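# Open the umbrella until latched and leave it on table

## Task

Spread the umbrella open far enough that its catch locks it open, then leave it lying on the table, supported by its handle and the rim of its canopy.

## Robot and tools

Robot: two 6-joint arms, left_arm (on the +y side) and right_arm, each ending in a two-finger parallel gripper. Calibrated base poses: left_arm at (-0.011, +0.307, 0) m, quat_wxyz (+1.000, 0, 0, -0.013); right_arm at (+0.020, -0.273, 0) m, quat_wxyz (+0.999, 0, 0, +0.033). Joint order for every arm, in rows and in result lists: waist, shoulder, elbow, wrist pitch, wrist yaw, wrist roll. Stated ranges (rad): waist -2.618 to 3.054, shoulder 0.000 to 3.142, elbow 0.000 to 3.142, wrist pitch -1.571 to 1.571, wrist yaw -1.571 to 1.571, wrist roll -2.094 to 2.094. A real end stop may sit up to 0.059 rad either way of these.

Scene frame: origin at table-top height, halfway between the nominal bases; +x points out across the table, +z up. Arm names do not match left or right in the images. end_effector_position (m) and end_effector_quat_wxyz are in this frame; the position is the point between the finger pads, about 1 cm short of the tips, and may be off somewhat at long reach. The fingers point along the gripper's +z and close along its y.

The row: 14 numbers, each in [-1, 1], always for both arms: left waist, shoulder, elbow, wrist pitch, wrist yaw, wrist roll, left opening, then the same seven for right_arm. The six joint numbers are offsets, not poses: they are scaled displacements from the Joint targets as they stand when the action (or move) begins, not from the previous row, so sending the same offset again moves further. Scale: 1.0 equals 1.202 rad for the waist, 1.258 shoulder, 1.238 elbow, 2.073 wrist pitch, 2.022 wrist yaw and wrist roll. Opening is absolute: +1 fully open, -1 closed. To keep an arm still send 0 for its joints; to keep a gripper as is, resend its current opening (0 means half open, not unchanged).

execute_actions(actions, cameras): actions is a list of actions; each action is a list of up to 15 rows, one per 1/30 s step; a short action repeats its last row until 15 steps (0.5 s) are used. An empty list just reports state and images. If an action would push any joint more than 0.059 rad past its stated end, that action is refused for both arms; if the first action fails this, or any action is malformed, the whole call is refused. cameras: list of names from cam_high, cam_low, cam_left_wrist, cam_right_wrist (each 896x504); omitted, null or ["all"] gives all, [] gives none; an unknown name voids the call.

move(target, speed, blend, opening_speed, blocking, cameras): target is one 14-number row, or up to 15 such rows differing only in joint offsets; every row is counted from the same Joint targets. All joints travel together, so grippers trace curves, with no avoidance of objects or the other arm. speed: rad/s of the joint with the longest travel, 0.01 to 2, default 0.5; one value or one per target. blend: rad, how closely corners of a list are passed (0 = stop at each). opening_speed: gripper command rate per second on the -1..+1 scale, at least 0.2; without it the opening is sent at once. A path lasts 0.5 to 10 s; longer ones stop early. blocking=false returns after about 0.5 s while the move continues; then call wait or stop before sending more motion. The result adds a move: line: done, off_target (resting with a joint over 0.035 rad from target), moving, held or fault, maybe limits=held, and for a lagging arm its worst joint and gap. Neither done nor off_target tells you about contact.

wait(seconds 0 to 10): lets time run with the last commands held; a running move goes on. stop(): brakes a running move (it needs room). zoom_image(camera, region=[x0, y0, x1, y1] in pixels of that camera's latest image, at most 504 by 504). read_manual(section="licences"): licence texts only. finished_scene(scene): the integer of the scene now running (here 2); it ends the scene irreversibly and reports success.

Motion limits: each step, a joint's target may lead its measured angle by at most 0.202 rad (waist), 0.258 (shoulder), 0.238 (elbow), 0.573 (wrist pitch), 0.522 (wrist yaw and roll); and if targets would put a gripper over 100 mm from where it is, they are scaled back. Large offsets therefore take several actions; tiny ones may not start. If an action ends unfinished, resend the remainder from the new Joint targets.

Results: Joint positions and Joint velocities give, per arm, six joints (rad, rad/s) then the pad gap (m; 0.094 when fully open). Joint targets is the base for your next offsets. Tool commands shows current gripper commands. grip_measured is the finger opening on the command scale (reads up to ~1.6 mm wide when empty, a few mm narrow on a squeezed part). grip_effort_nm is motor effort, negative closing; not a pad force. Joint torques follow joint order, include gravity, carry offsets and noise; joints 1 to 3 wrap at ±28 N m. "joint sent to its limit" means a joint was clipped at its end; "joint command not followed" means a clearance check altered targets (it does not keep the two grippers apart). MOTOR HOT appears at 75 °C; at 90 °C an OVER-TEMPERATURE FAULT folds that arm and it stays idle; at 100 °C it goes limp.

Gripping: commanding just under the touch reading grips lightly; about 0.11 below it the gripper squeezes at full force (about 50 to 62 N per pad). To release, command well above grip_measured.

Cautions: do not drop the umbrella or release a part that is still moving; approach contacts slowly, since speed and overshoot past the contact make hits and presses harder; an arm blocked by an object keeps pushing until you command its targets back past its measured positions. Never let the arms strike or squeeze each other. Nothing may fall off or be left off the table. Holding weight, long reaches and pushing at unreachable poses heat motors, even while you are thinking. Before finishing, the umbrella must stay latched open and rest on handle and canopy rim with the robot clear of it.

Each tool is called after ">>>" as name(argument=value, ...) on one line, values as JSON.

## Session

>>> execute_actions(actions=[])

Scene clock: 401.43 s.
left_arm: end_effector_position=(+0.2922, +0.7092, +0.2406) grip_measured=-0.201 grip_effort_nm=0.071 end_effector_quat_wxyz=(+0.679, +0.026, +0.714, -0.170) | right_arm: end_effector_position=(+0.3346, -0.0502, +0.1915) grip_measured=+0.298 grip_effort_nm=0.081 end_effector_quat_wxyz=(-0.258, +0.458, +0.646, +0.553)
Joint names: [waist, shoulder, elbow, wrist pitch, wrist yaw, wrist roll]
Joint positions: left_arm=[1.31 2.339 2.115 -1.123 1.55 1.138 0.038] | right_arm=[0.116 1.502 0.839 0.027 -1.13 2.036 0.061]
Joint velocities: left_arm=[-0.007 -0.002 0.007 -0.022 -0.081 0.051 0] | right_arm=[-0.002 -0.002 0.012 -0.037 -0.022 0.037 0.001]
Joint torques (N m): left_arm=[0.35 -13.04 8.31 0.63 0.74 -0.01] | right_arm=[0.55 -6.69 5.79 1.22 -0.36 0.1]
Motor temperatures (°C): left_arm=[34 43 40 34 33 31 31] | right_arm=[34 35 34 39 33 34 34]
Heat: left arm: 43 °C; right arm: 39 °C.
Joint targets: left_arm=[1.314 2.316 2.136 -1.139 1.568 1.134] | right_arm=[0.121 1.484 0.826 0.007 -1.129 2.044]
Tool commands: left_gripper/opening=-0.2 right_gripper/opening=+0.3

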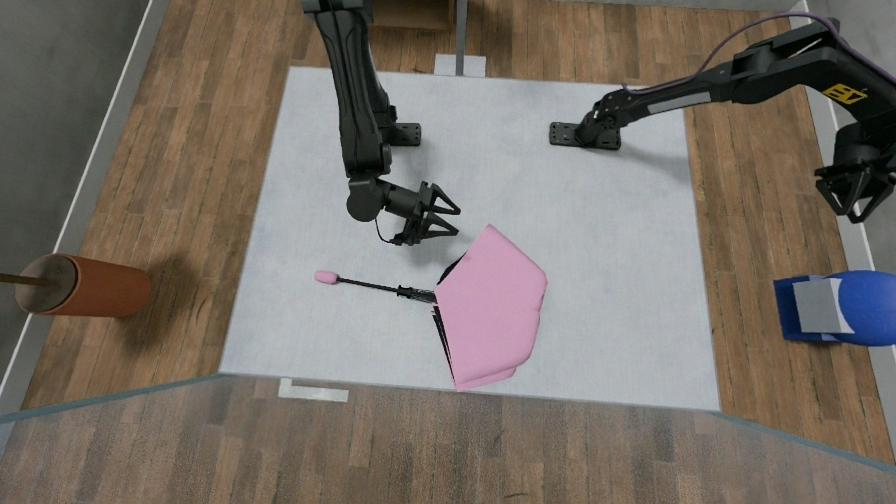

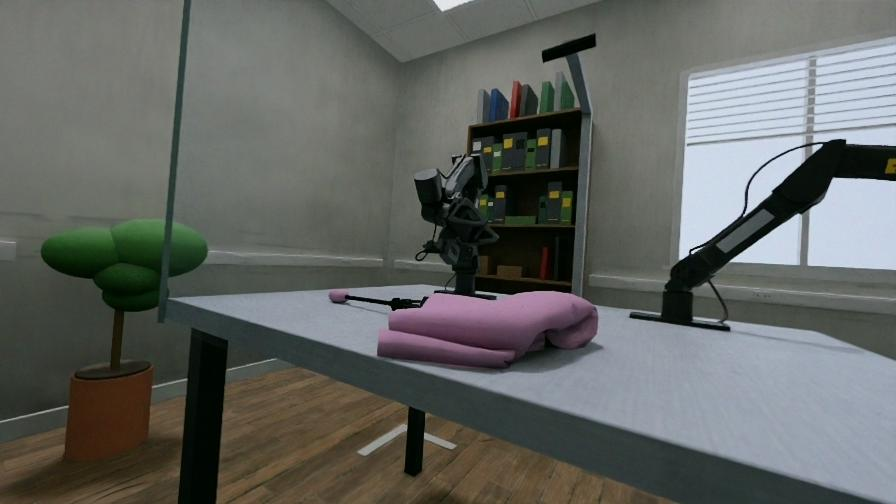

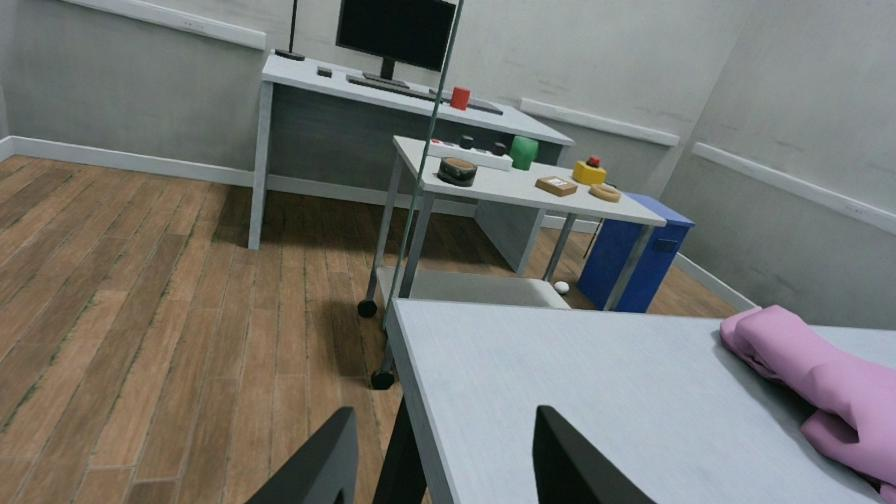

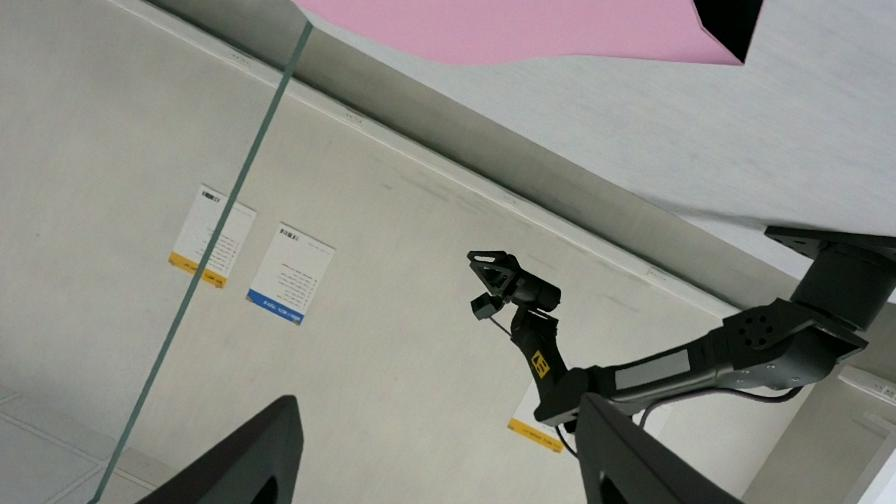

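>>> zoom_image(camera="cam_high", region=[300, 200, 580, 400])

>>> zoom_image(camera="cam_low", region=[310, 230, 640, 390])

>>> zoom_image(camera="cam_high", region=[370, 250, 500, 350])

Scaled by 1.800 from the camera's 896x504 image, which has a finer 1280x720 frame.

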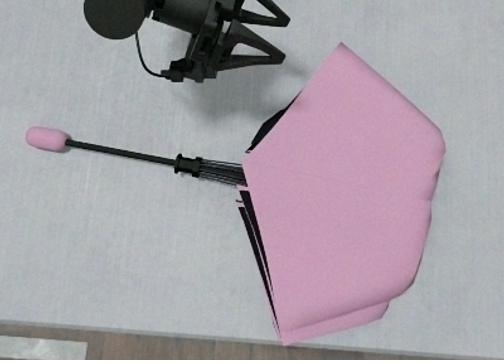

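Scaled by 1.527 from the camera's 896x504 image, which has a finer 1280x720 frame.

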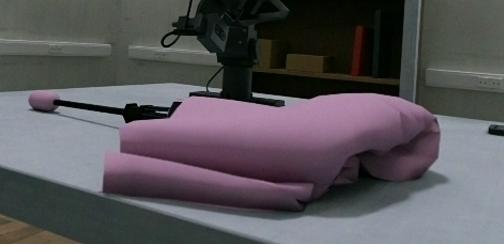

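Scaled by 3.877 from the camera's 896x504 image, which has a finer 1280x720 frame.

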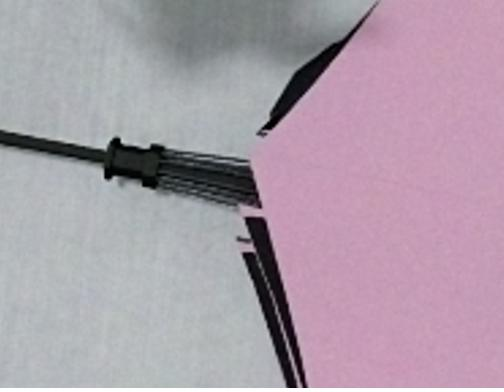

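>>> move(target=[-1.0, -0.808, -0.191, -0.126, -0.775, -0.561, -0.2, -0.148, 0.109, 0.883, -0.726, 0.558, -1.0, 0.3], speed=1.2)

Scene clock: 469.70 s.
left_arm: end_effector_position=(+0.2797, +0.3330, +0.3904) grip_measured=-0.201 grip_effort_nm=0.066 end_effector_quat_wxyz=(+0.389, -0.038, +0.920, +0.016) | right_arm: end_effector_position=(+0.3586, -0.2651, +0.2765) grip_measured=+0.298 grip_effort_nm=0.076 end_effector_quat_wxyz=(+0.184, +0.008, +0.983, +0.011)
Joint names: [waist, shoulder, elbow, wrist pitch, wrist yaw, wrist roll]
Joint positions: left_arm=[0.118 1.297 1.914 -1.388 0.007 0.006 0.038] | right_arm=[-0.053 1.609 1.891 -1.483 -0.014 0.033 0.061]
Joint velocities: left_arm=[-0.007 0.002 -0.002 -0.051 -0.007 -0.037 0] | right_arm=[0.002 -0.002 -0.012 -0.037 -0.007 0.022 0]
Joint torques (N m): left_arm=[-0.49 -2.21 4.29 1.82 -0.09 -0.02] | right_arm=[-0.38 -4.53 8.59 0.83 0.16 -0.08]
Motor temperatures (°C): left_arm=[34 46 41 34 34 31 31] | right_arm=[34 35 35 39 33 34 34]
Heat: left arm: 46 °C; right arm: 39 °C.
Joint targets: left_arm=[0.112 1.300 1.899 -1.401 0.001 0.000] | right_arm=[-0.057 1.621 1.920 -1.498 -0.001 0.022]
move: done

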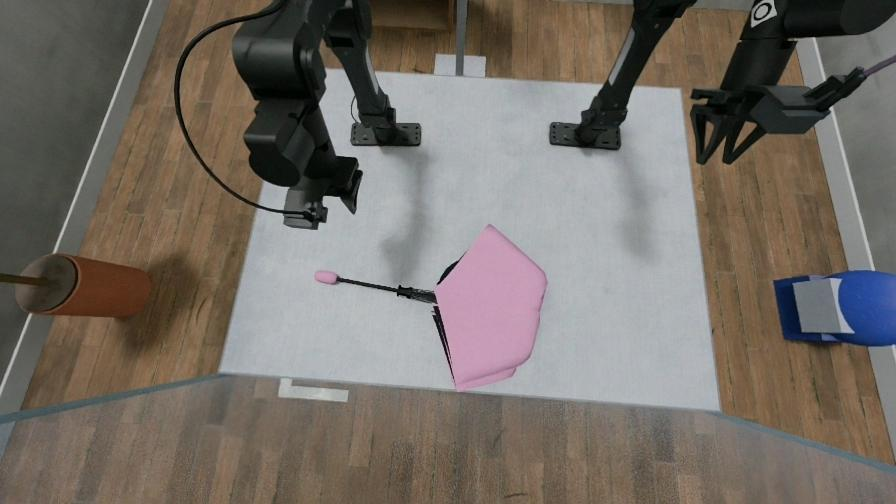

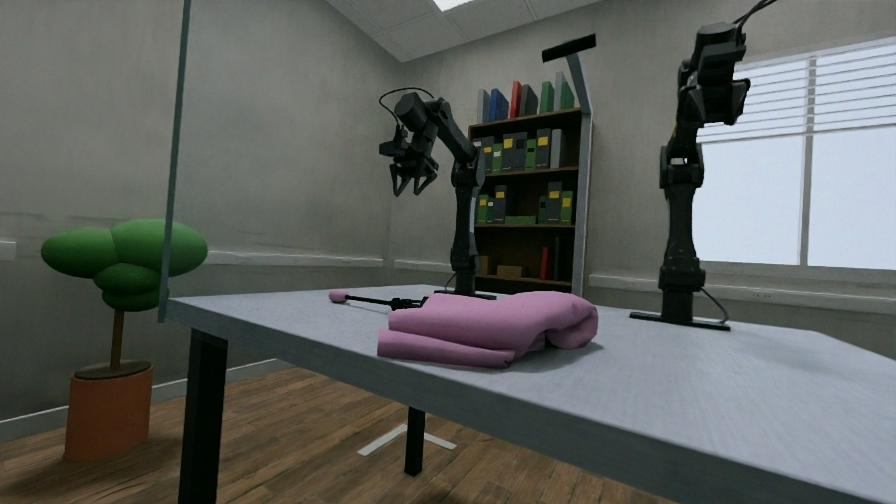

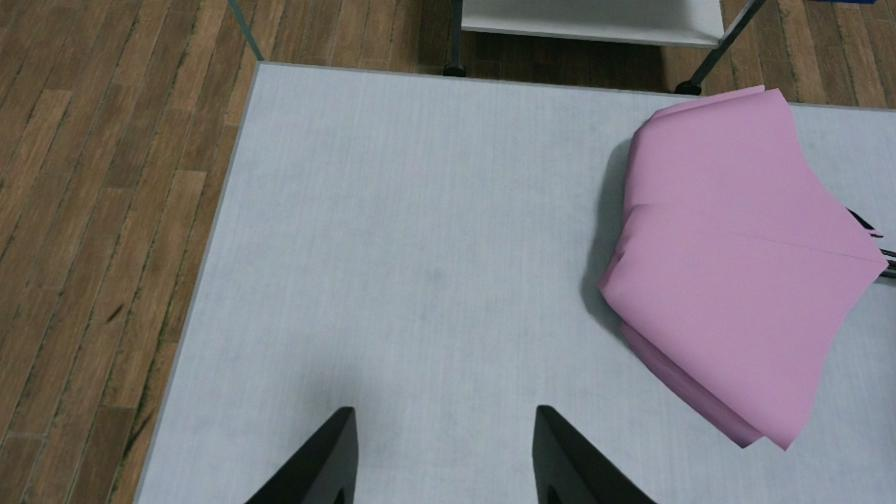

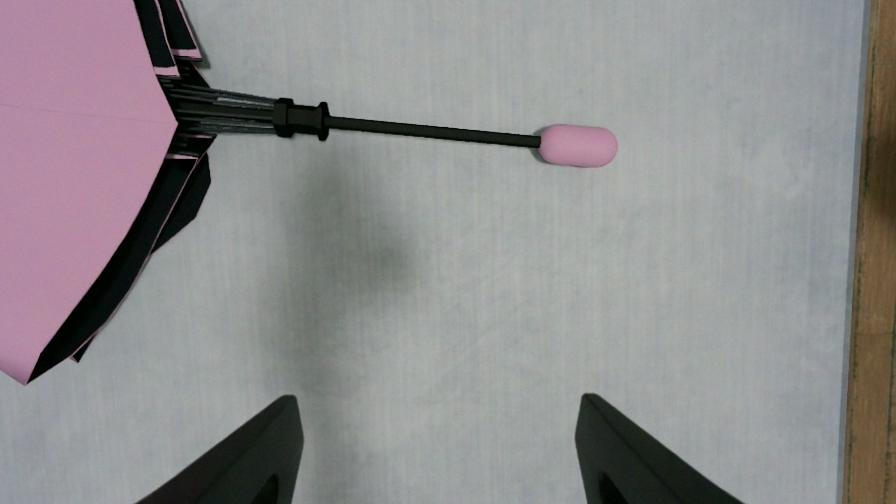

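>>> zoom_image(camera="cam_right_wrist", region=[0, 0, 360, 200])

>>> zoom_image(camera="cam_left_wrist", region=[560, 60, 896, 470])

Scaled by 1.400 from the camera's 896x504 image, which has a finer 1280x720 frame.

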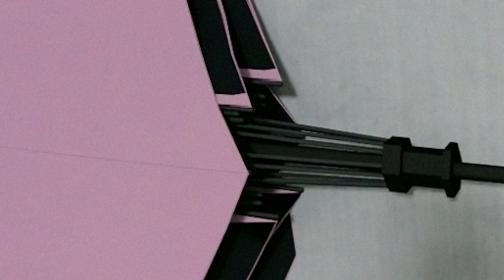

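Scaled by 1.229 from the camera's 896x504 image, which has a finer 1280x720 frame.

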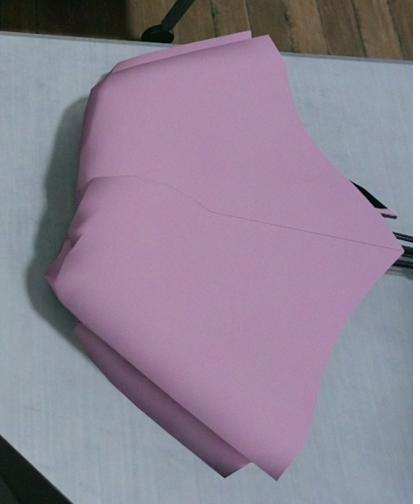

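>>> move(target=[0, 0, 0, 0, 0, 0, -0.2, -0.1747, 0.5641, 0.2613, 0.0069, 0, -0.8375, 0.3], speed=1.0)

Scene clock: 592.33 s.
left_arm: end_effector_position=(+0.2797, +0.3332, +0.3904) grip_measured=-0.201 grip_effort_nm=0.071 end_effector_quat_wxyz=(+0.389, -0.038, +0.920, +0.016) | right_arm: end_effector_position=(+0.4556, -0.3590, +0.0997) grip_measured=+0.298 grip_effort_nm=0.066 end_effector_quat_wxyz=(-0.003, -0.667, +0.745, +0.008)
Joint names: [waist, shoulder, elbow, wrist pitch, wrist yaw, wrist roll]
Joint positions: left_arm=[0.118 1.297 1.914 -1.388 0.007 0.006 0.038] | right_arm=[-0.265 2.314 2.213 -1.488 -0.005 -1.661 0.061]
Joint velocities: left_arm=[-0.022 -0.012 0.002 -0.022 0.007 -0.066 0] | right_arm=[0.012 -0.002 0.012 -0.037 0.007 -0.022 -0.001]
Joint torques (N m): left_arm=[-0.47 -2.25 4.3 1.81 -0.07 -0.02] | right_arm=[-0.1 -9.42 8.9 0.37 0.05 -0.09]
Motor temperatures (°C): left_arm=[34 37 39 39 32 31 30] | right_arm=[34 35 37 36 33 34 34]
Heat: left arm: 39 °C; right arm: 37 °C.
Joint targets: left_arm=[0.112 1.300 1.899 -1.400 0.001 0.000] | right_arm=[-0.267 2.331 2.243 -1.484 -0.001 -1.672]
move: done

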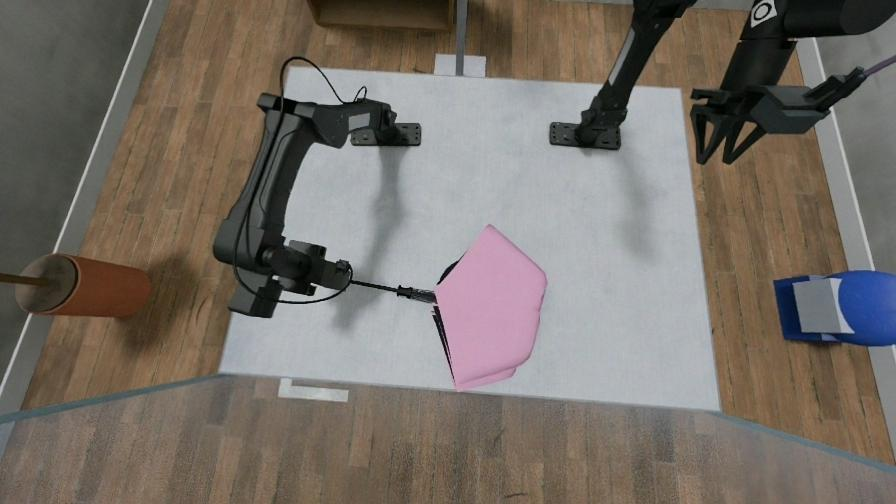

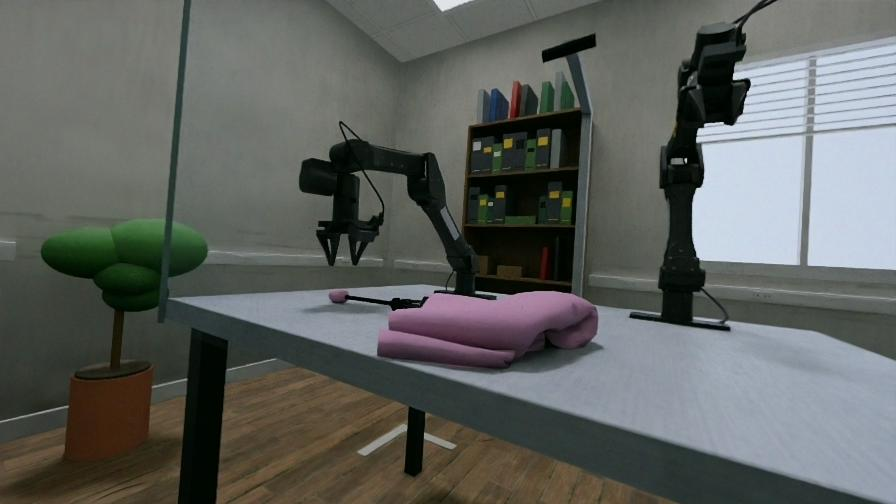

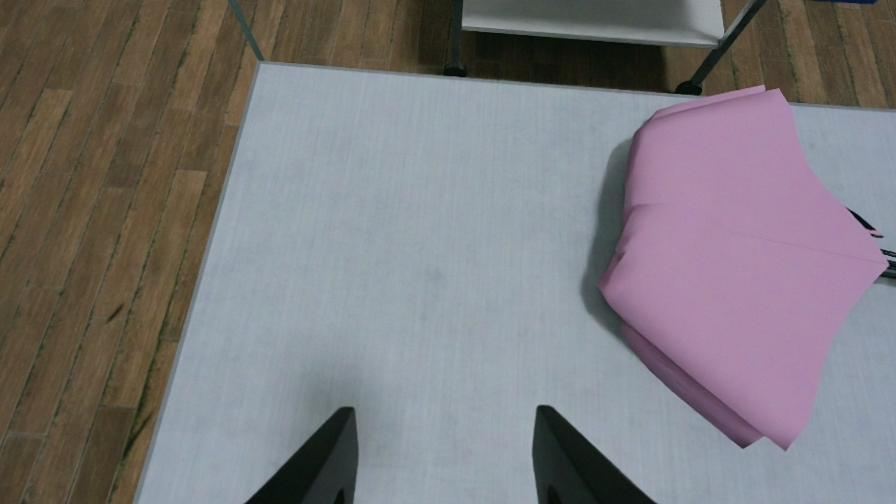

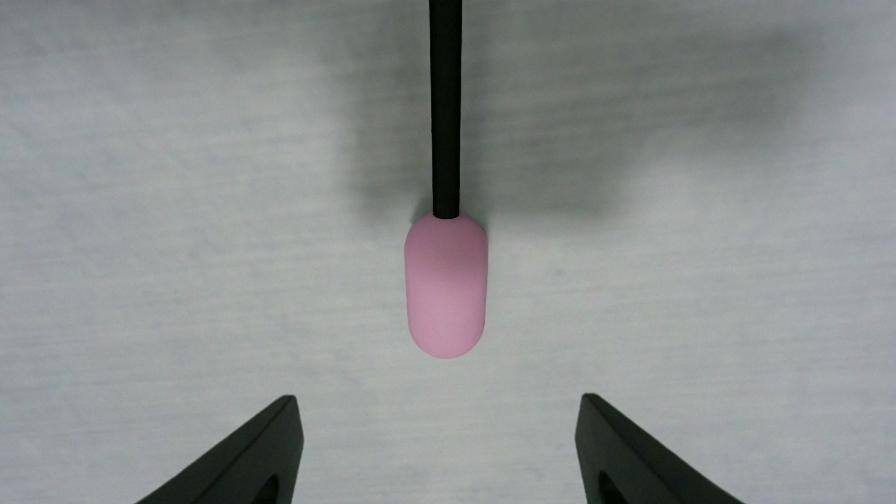

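>>> move(target=[0, 0, 0, 0, 0, 0, -0.2, -0.0229, 0.0136, -0.2259, 0.1437, 0, -0.0146, 0.3], speed=0.4, cameras=["cam_low", "cam_right_wrist"])

Scene clock: 708.60 s.
left_arm: end_effector_position=(+0.2796, +0.3332, +0.3903) grip_measured=-0.201 grip_effort_nm=0.076 end_effector_quat_wxyz=(+0.389, -0.038, +0.920, +0.016) | right_arm: end_effector_position=(+0.4669, -0.3727, +0.0342) grip_measured=+0.298 grip_effort_nm=0.066 end_effector_quat_wxyz=(+0.008, -0.670, +0.743, -0.008)
Joint names: [waist, shoulder, elbow, wrist pitch, wrist yaw, wrist roll]
Joint positions: left_arm=[0.118 1.297 1.914 -1.388 0.007 0.006 0.038] | right_arm=[-0.29 2.329 1.978 -1.198 -0.005 -1.691 0.061]
Joint velocities: left_arm=[-0.002 0.007 -0.007 0.022 -0.037 0.066 -0.001] | right_arm=[0.007 -0.012 -0.007 -0.022 0.037 -0.022 0]
Joint torques (N m): left_arm=[-0.46 -2.24 4.29 1.82 -0.07 -0.03] | right_arm=[-0.4 -9.5 5.04 0.51 0.05 -0.09]
Motor temperatures (°C): left_arm=[34 36 39 41 32 31 30] | right_arm=[34 39 37 34 33 34 34]
Heat: left arm: 41 °C; right arm: 39 °C.
Joint targets: left_arm=[0.112 1.300 1.899 -1.400 0.001 0.000] | right_arm=[-0.294 2.348 1.963 -1.186 -0.001 -1.701]
move: done
Images, in order (width x height): cam_low 896x504, cam_right_wrist 896x504.

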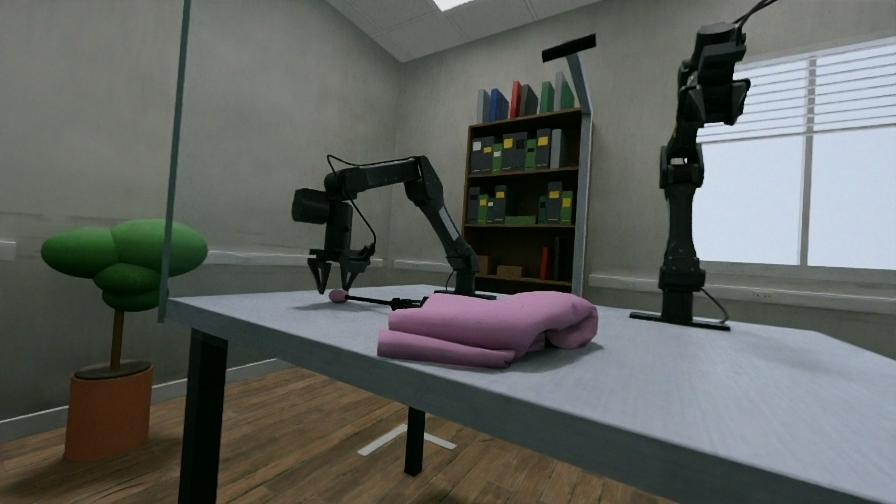

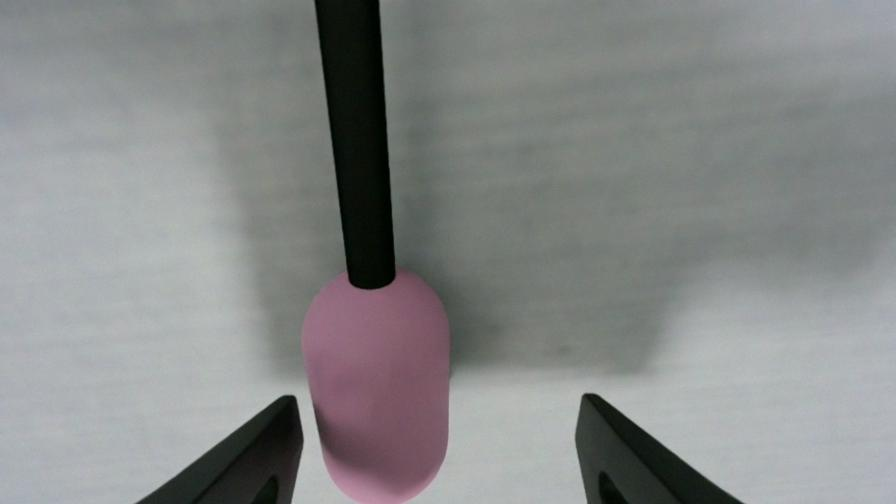

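>>> move(target=[0, 0, 0, 0, 0, 0, -0.2, -0.0074, -0.0417, -0.1094, 0.04, 0, -0.0044, 0.3], speed=0.3, cameras=["cam_right_wrist"])

Scene clock: 717.00 s.
left_arm: end_effector_position=(+0.2796, +0.3332, +0.3903) grip_measured=-0.201 grip_effort_nm=0.061 end_effector_quat_wxyz=(+0.389, -0.038, +0.920, +0.016) | right_arm: end_effector_position=(+0.4535, -0.3725, +0.0129) grip_measured=+0.298 grip_effort_nm=0.051 end_effector_quat_wxyz=(+0.002, -0.671, +0.741, +0.000)
Joint names: [waist, shoulder, elbow, wrist pitch, wrist yaw, wrist roll]
Joint positions: left_arm=[0.118 1.297 1.914 -1.388 0.007 0.006 0.038] | right_arm=[-0.296 2.308 1.857 -1.118 -0.003 -1.7 0.061]
Joint velocities: left_arm=[0.002 0.007 -0.002 0.037 0.051 0.007 0] | right_arm=[0.002 -0.002 0.002 0.022 -0.051 -0.037 0]
Joint torques (N m): left_arm=[-0.44 -2.22 4.29 1.82 -0.07 -0.02] | right_arm=[-0.75 -11.63 3.82 0.5 0.05 -0.07]
Motor temperatures (°C): left_arm=[34 36 39 41 32 31 30] | right_arm=[34 38 36 34 33 34 34]
Heat: left arm: 41 °C; right arm: 38 °C.
Joint targets: left_arm=[0.112 1.300 1.899 -1.400 0.001 0.000] | right_arm=[-0.303 2.295 1.828 -1.103 0.000 -1.710]
move: done
Images, in order (width x height): cam_right_wrist 896x504.

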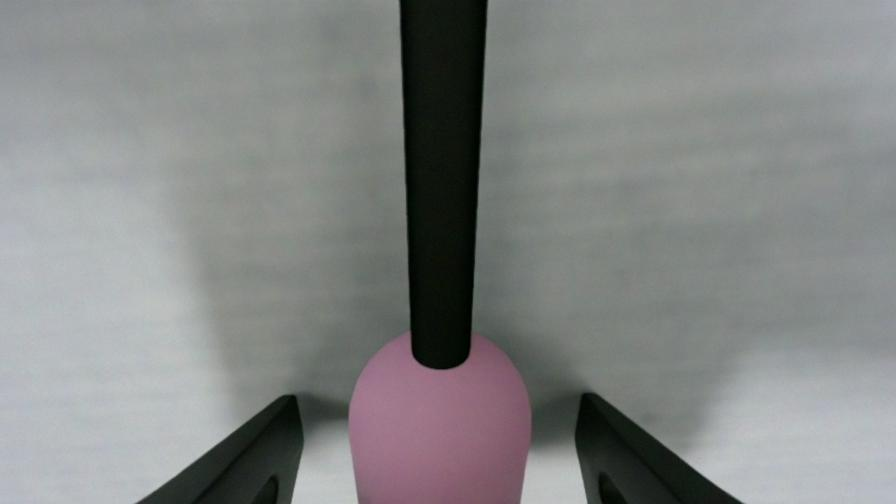

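>>> move(target=[0, 0, 0, 0, 0, 0, -0.2, 0, 0, 0, 0, 0, 0, -0.45], opening_speed=0.8, cameras=["cam_right_wrist"])

Scene clock: 719.63 s.
left_arm: end_effector_position=(+0.2796, +0.3332, +0.3903) grip_measured=-0.201 grip_effort_nm=0.061 end_effector_quat_wxyz=(+0.389, -0.038, +0.920, +0.016) | right_arm: end_effector_position=(+0.4581, -0.3737, +0.0129) grip_measured=-0.372 grip_effort_nm=-1.062 end_effector_quat_wxyz=(+0.008, -0.672, +0.741, -0.008)
Joint names: [waist, shoulder, elbow, wrist pitch, wrist yaw, wrist roll]
Joint positions: left_arm=[0.118 1.297 1.914 -1.388 0.007 0.006 0.038] | right_arm=[-0.296 2.308 1.857 -1.098 -0.003 -1.702 0.029]
Joint velocities: left_arm=[-0.022 0.002 -0.007 -0.037 -0.007 -0.037 0] | right_arm=[0.002 0.002 -0.007 -0.051 -0.037 0.037 0]
Joint torques (N m): left_arm=[-0.47 -2.22 4.27 1.82 -0.08 -0.03] | right_arm=[-0.66 -11.63 3.81 0.34 0.04 -0.06]
Motor temperatures (°C): left_arm=[34 36 39 41 32 31 30] | right_arm=[34 38 36 34 33 34 34]
Heat: left arm: 41 °C; right arm: 38 °C.
Joint targets: left_arm=[0.112 1.300 1.899 -1.400 0.001 0.000] | right_arm=[-0.303 2.295 1.828 -1.103 0.000 -1.710]
move: done
Images, in order (width x height): cam_right_wrist 896x504.

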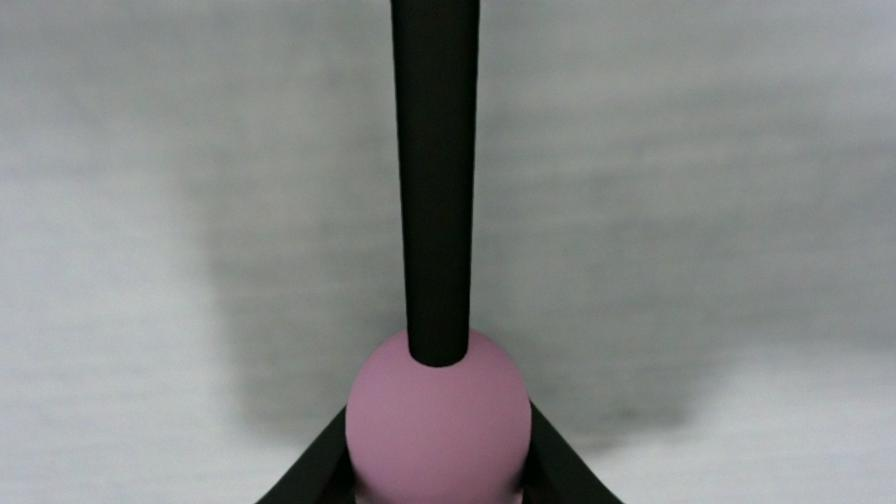

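>>> move(target=[[0,0,0,0,0,0,-0.2, 0.0087,0.0114,0.1454,-0.0803,0,0,-0.45],[0,0,0,0,0,0,-0.2, 0.1468,-0.3632,-0.4291,0.0355,0,0.2025,-0.45],[0,0,0,0,0,0,-0.2, 0.4648,-0.6484,-0.7468,0.0521,0,0.5053,-0.45]], speed=0.5, blend=0.05)

Scene clock: 758.30 s.
left_arm: end_effector_position=(+0.2796, +0.3332, +0.3903) grip_measured=-0.201 grip_effort_nm=0.066 end_effector_quat_wxyz=(+0.389, -0.039, +0.920, +0.016) | right_arm: end_effector_position=(+0.2380, -0.2066, +0.0466) grip_measured=-0.372 grip_effort_nm=-1.067 end_effector_quat_wxyz=(-0.028, -0.489, +0.872, -0.011)
Joint names: [waist, shoulder, elbow, wrist pitch, wrist yaw, wrist roll]
Joint positions: left_arm=[0.118 1.297 1.914 -1.388 0.007 0.005 0.038] | right_arm=[0.251 1.509 0.915 -1.027 0.032 -0.705 0.029]
Joint velocities: left_arm=[-0.007 0.002 -0.002 0.037 -0.007 0.051 0.001] | right_arm=[-0.032 -0.012 0.002 0.051 0.022 -0.007 0.001]
Joint torques (N m): left_arm=[-0.47 -2.25 4.29 1.82 -0.07 -0.02] | right_arm=[0.5 -6.83 4.97 0.58 -0.33 0.18]
Motor temperatures (°C): left_arm=[34 36 39 41 32 31 30] | right_arm=[34 39 35 33 33 34 35]
Heat: left arm: 41 °C; right arm: 39 °C.
Joint targets: left_arm=[0.112 1.300 1.899 -1.400 0.001 -0.001] | right_arm=[0.256 1.480 0.903 -0.995 -0.001 -0.688]
move: done

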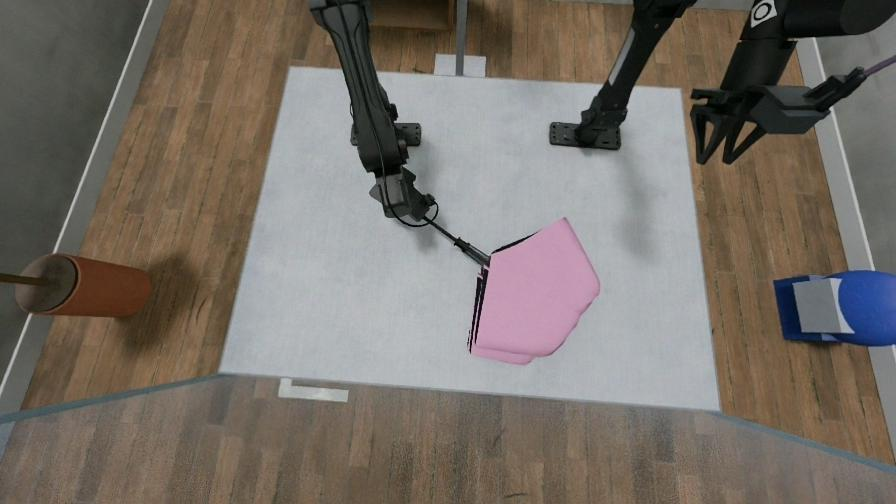

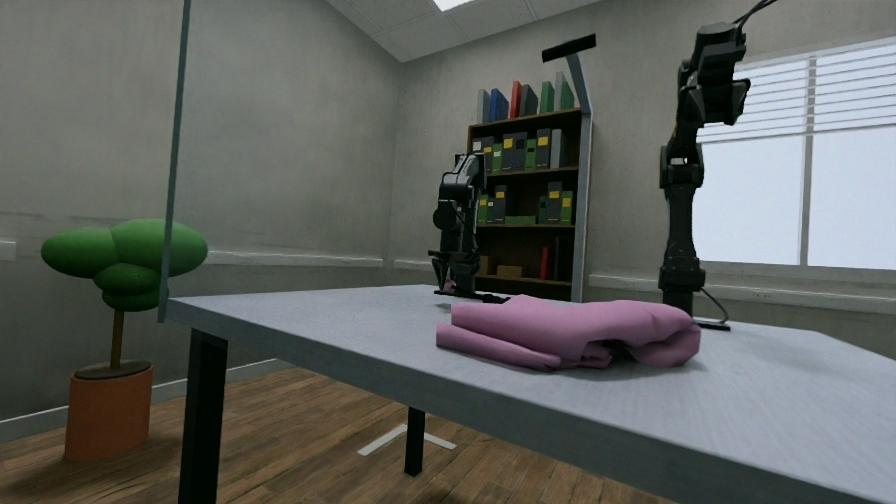

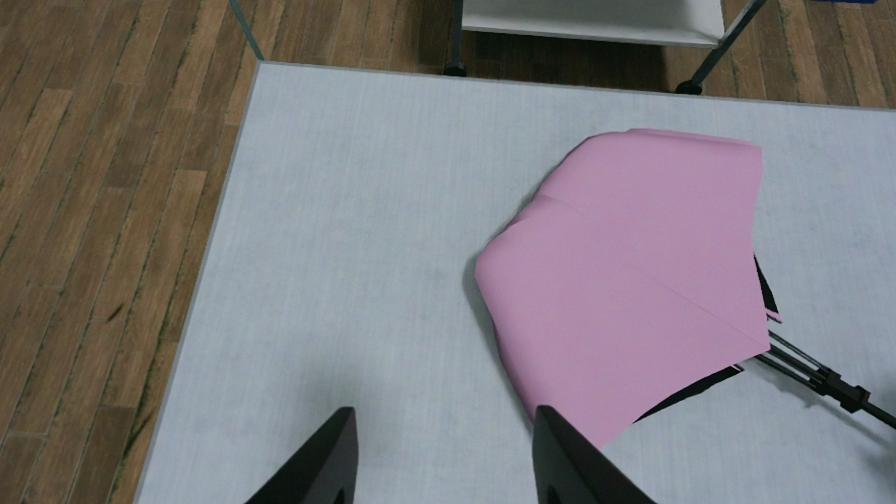

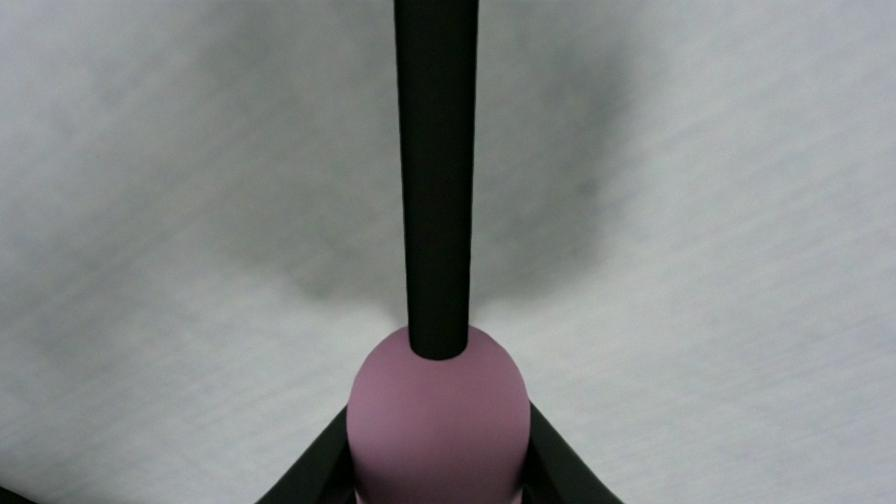

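>>> execute_actions(actions=[])

Scene clock: 771.80 s.
left_arm: end_effector_position=(+0.2796, +0.3332, +0.3903) grip_measured=-0.201 grip_effort_nm=0.071 end_effector_quat_wxyz=(+0.389, -0.039, +0.920, +0.016) | right_arm: end_effector_position=(+0.2380, -0.2066, +0.0466) grip_measured=-0.372 grip_effort_nm=-1.053 end_effector_quat_wxyz=(-0.028, -0.489, +0.872, -0.011)
Joint names: [waist, shoulder, elbow, wrist pitch, wrist yaw, wrist roll]
Joint positions: left_arm=[0.118 1.297 1.914 -1.388 0.007 0.005 0.038] | right_arm=[0.251 1.509 0.915 -1.027 0.032 -0.703 0.029]
Joint velocities: left_arm=[-0.007 -0.017 -0.012 0.051 0.007 0.066 -0.001] | right_arm=[0.012 -0.027 -0.002 -0.037 0.022 -0.022 0]
Joint torques (N m): left_arm=[-0.46 -2.22 4.3 1.82 -0.07 -0.03] | right_arm=[0.54 -6.79 4.92 0.57 -0.32 0.17]
Motor temperatures (°C): left_arm=[34 36 39 41 32 31 30] | right_arm=[34 38 35 33 33 34 35]
Heat: left arm: 41 °C; right arm: 38 °C.
Joint targets: left_arm=[0.112 1.300 1.899 -1.400 0.001 -0.001] | right_arm=[0.256 1.480 0.903 -0.995 0.000 -0.689]
Tool commands: left_gripper/opening=-0.2 right_gripper/opening=-0.45

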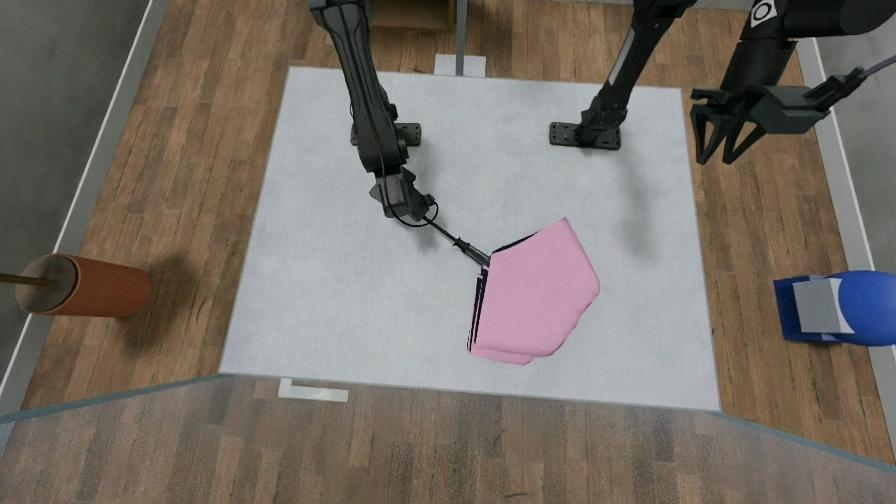

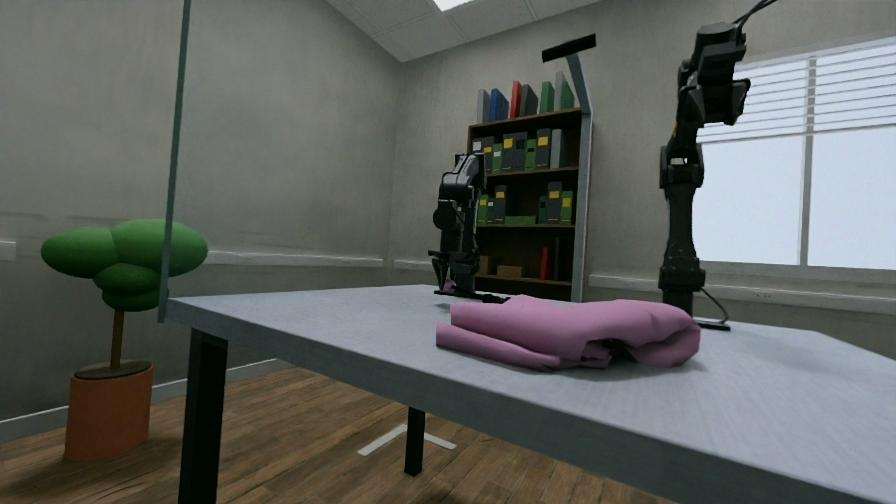

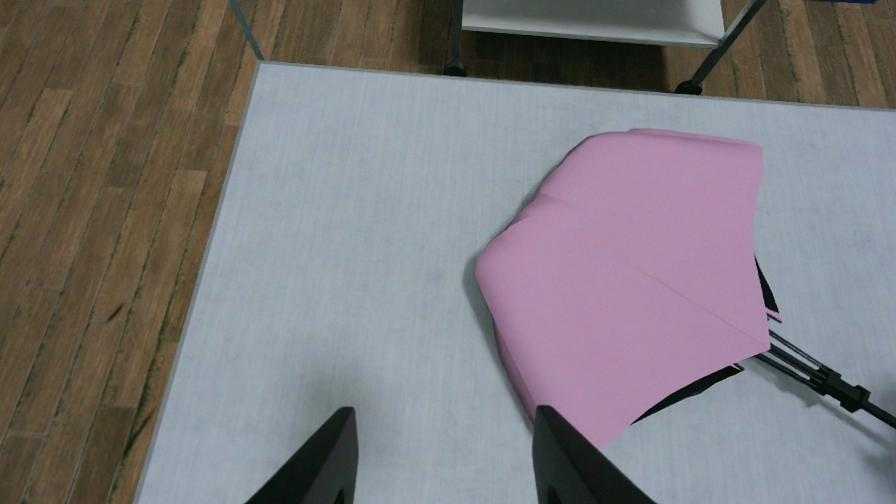

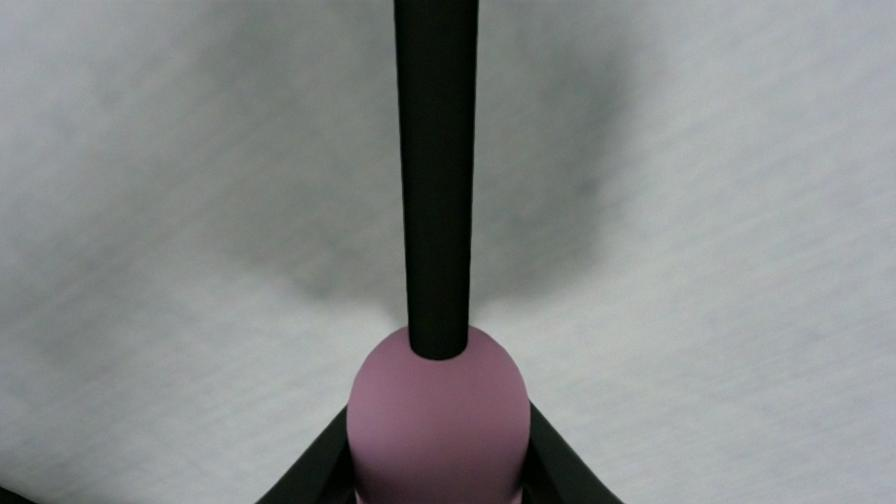

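>>> move(target=[[0,0,0,0,0,0,-0.2,0.5394,-0.1218,-0.101,-0.0136,0,0.4344,-0.45],[0,0,0,0,0,0,-0.2,1.0,0.0278,0.0261,0.0013,0,0.8221,-0.45]], speed=0.5, blend=0.05)

Scene clock: 786.23 s.
left_arm: end_effector_position=(+0.2796, +0.3332, +0.3903) grip_measured=-0.201 grip_effort_nm=0.066 end_effector_quat_wxyz=(+0.389, -0.039, +0.920, +0.016) | right_arm: end_effector_position=(+0.0258, -0.0505, +0.0428) grip_measured=-0.372 grip_effort_nm=-1.067 end_effector_quat_wxyz=(-0.023, -0.278, +0.960, -0.026)
Joint names: [waist, shoulder, elbow, wrist pitch, wrist yaw, wrist roll]
Joint positions: left_arm=[0.118 1.297 1.914 -1.388 0.007 0.005 0.038] | right_arm=[1.454 1.509 0.898 -1.024 -0.026 0.956 0.029]
Joint velocities: left_arm=[0.002 -0.007 -0.002 0.051 0.051 0.051 0] | right_arm=[-0.007 -0.002 -0.022 -0.081 0.037 0.037 -0.001]
Joint torques (N m): left_arm=[-0.46 -2.22 4.3 1.82 -0.07 -0.03] | right_arm=[0.39 -4.08 9.25 0.54 0.27 0.19]
Motor temperatures (°C): left_arm=[34 36 39 42 32 31 30] | right_arm=[34 37 35 33 33 34 36]
Heat: left arm: 42 °C; right arm: 37 °C.
Joint targets: left_arm=[0.112 1.300 1.899 -1.400 0.001 -0.001] | right_arm=[1.458 1.515 0.936 -0.992 0.000 0.974]
move: off_target (right_arm); right_arm: the elbow is farthest, 0.038 rad from its target

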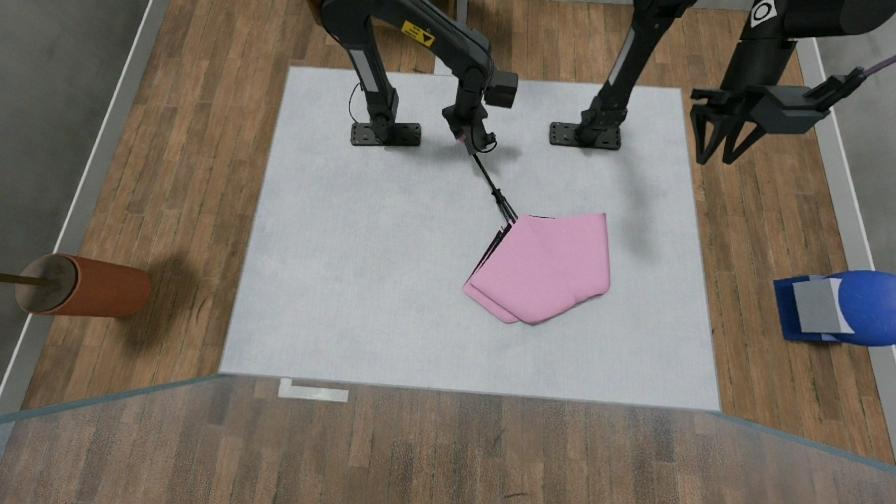

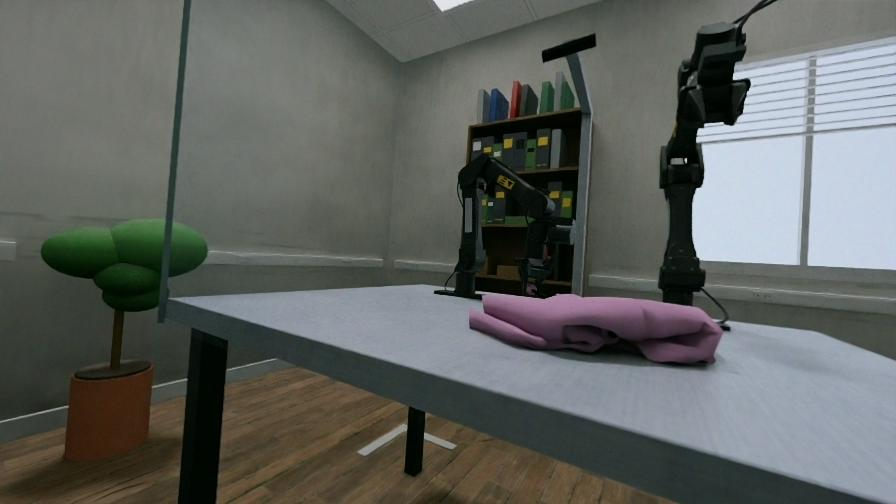

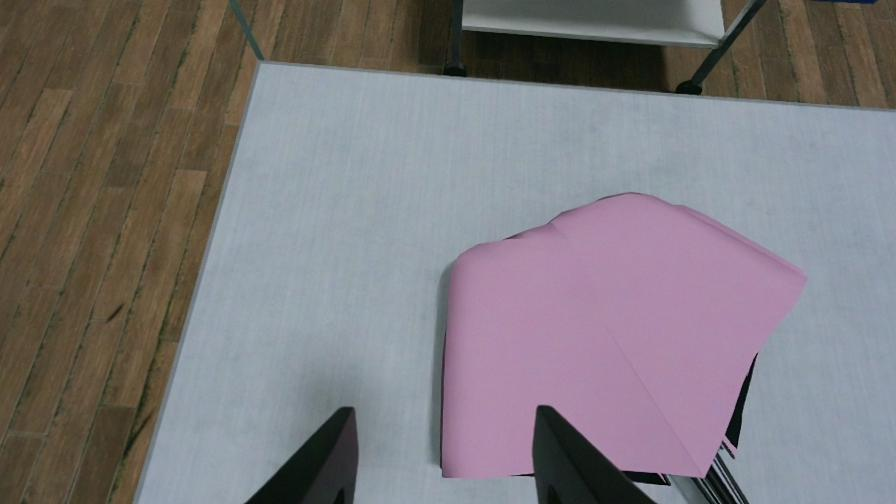

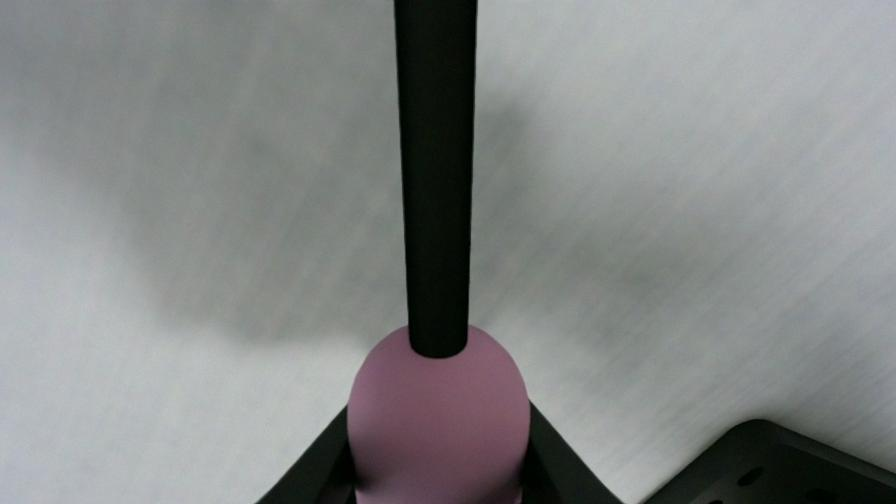

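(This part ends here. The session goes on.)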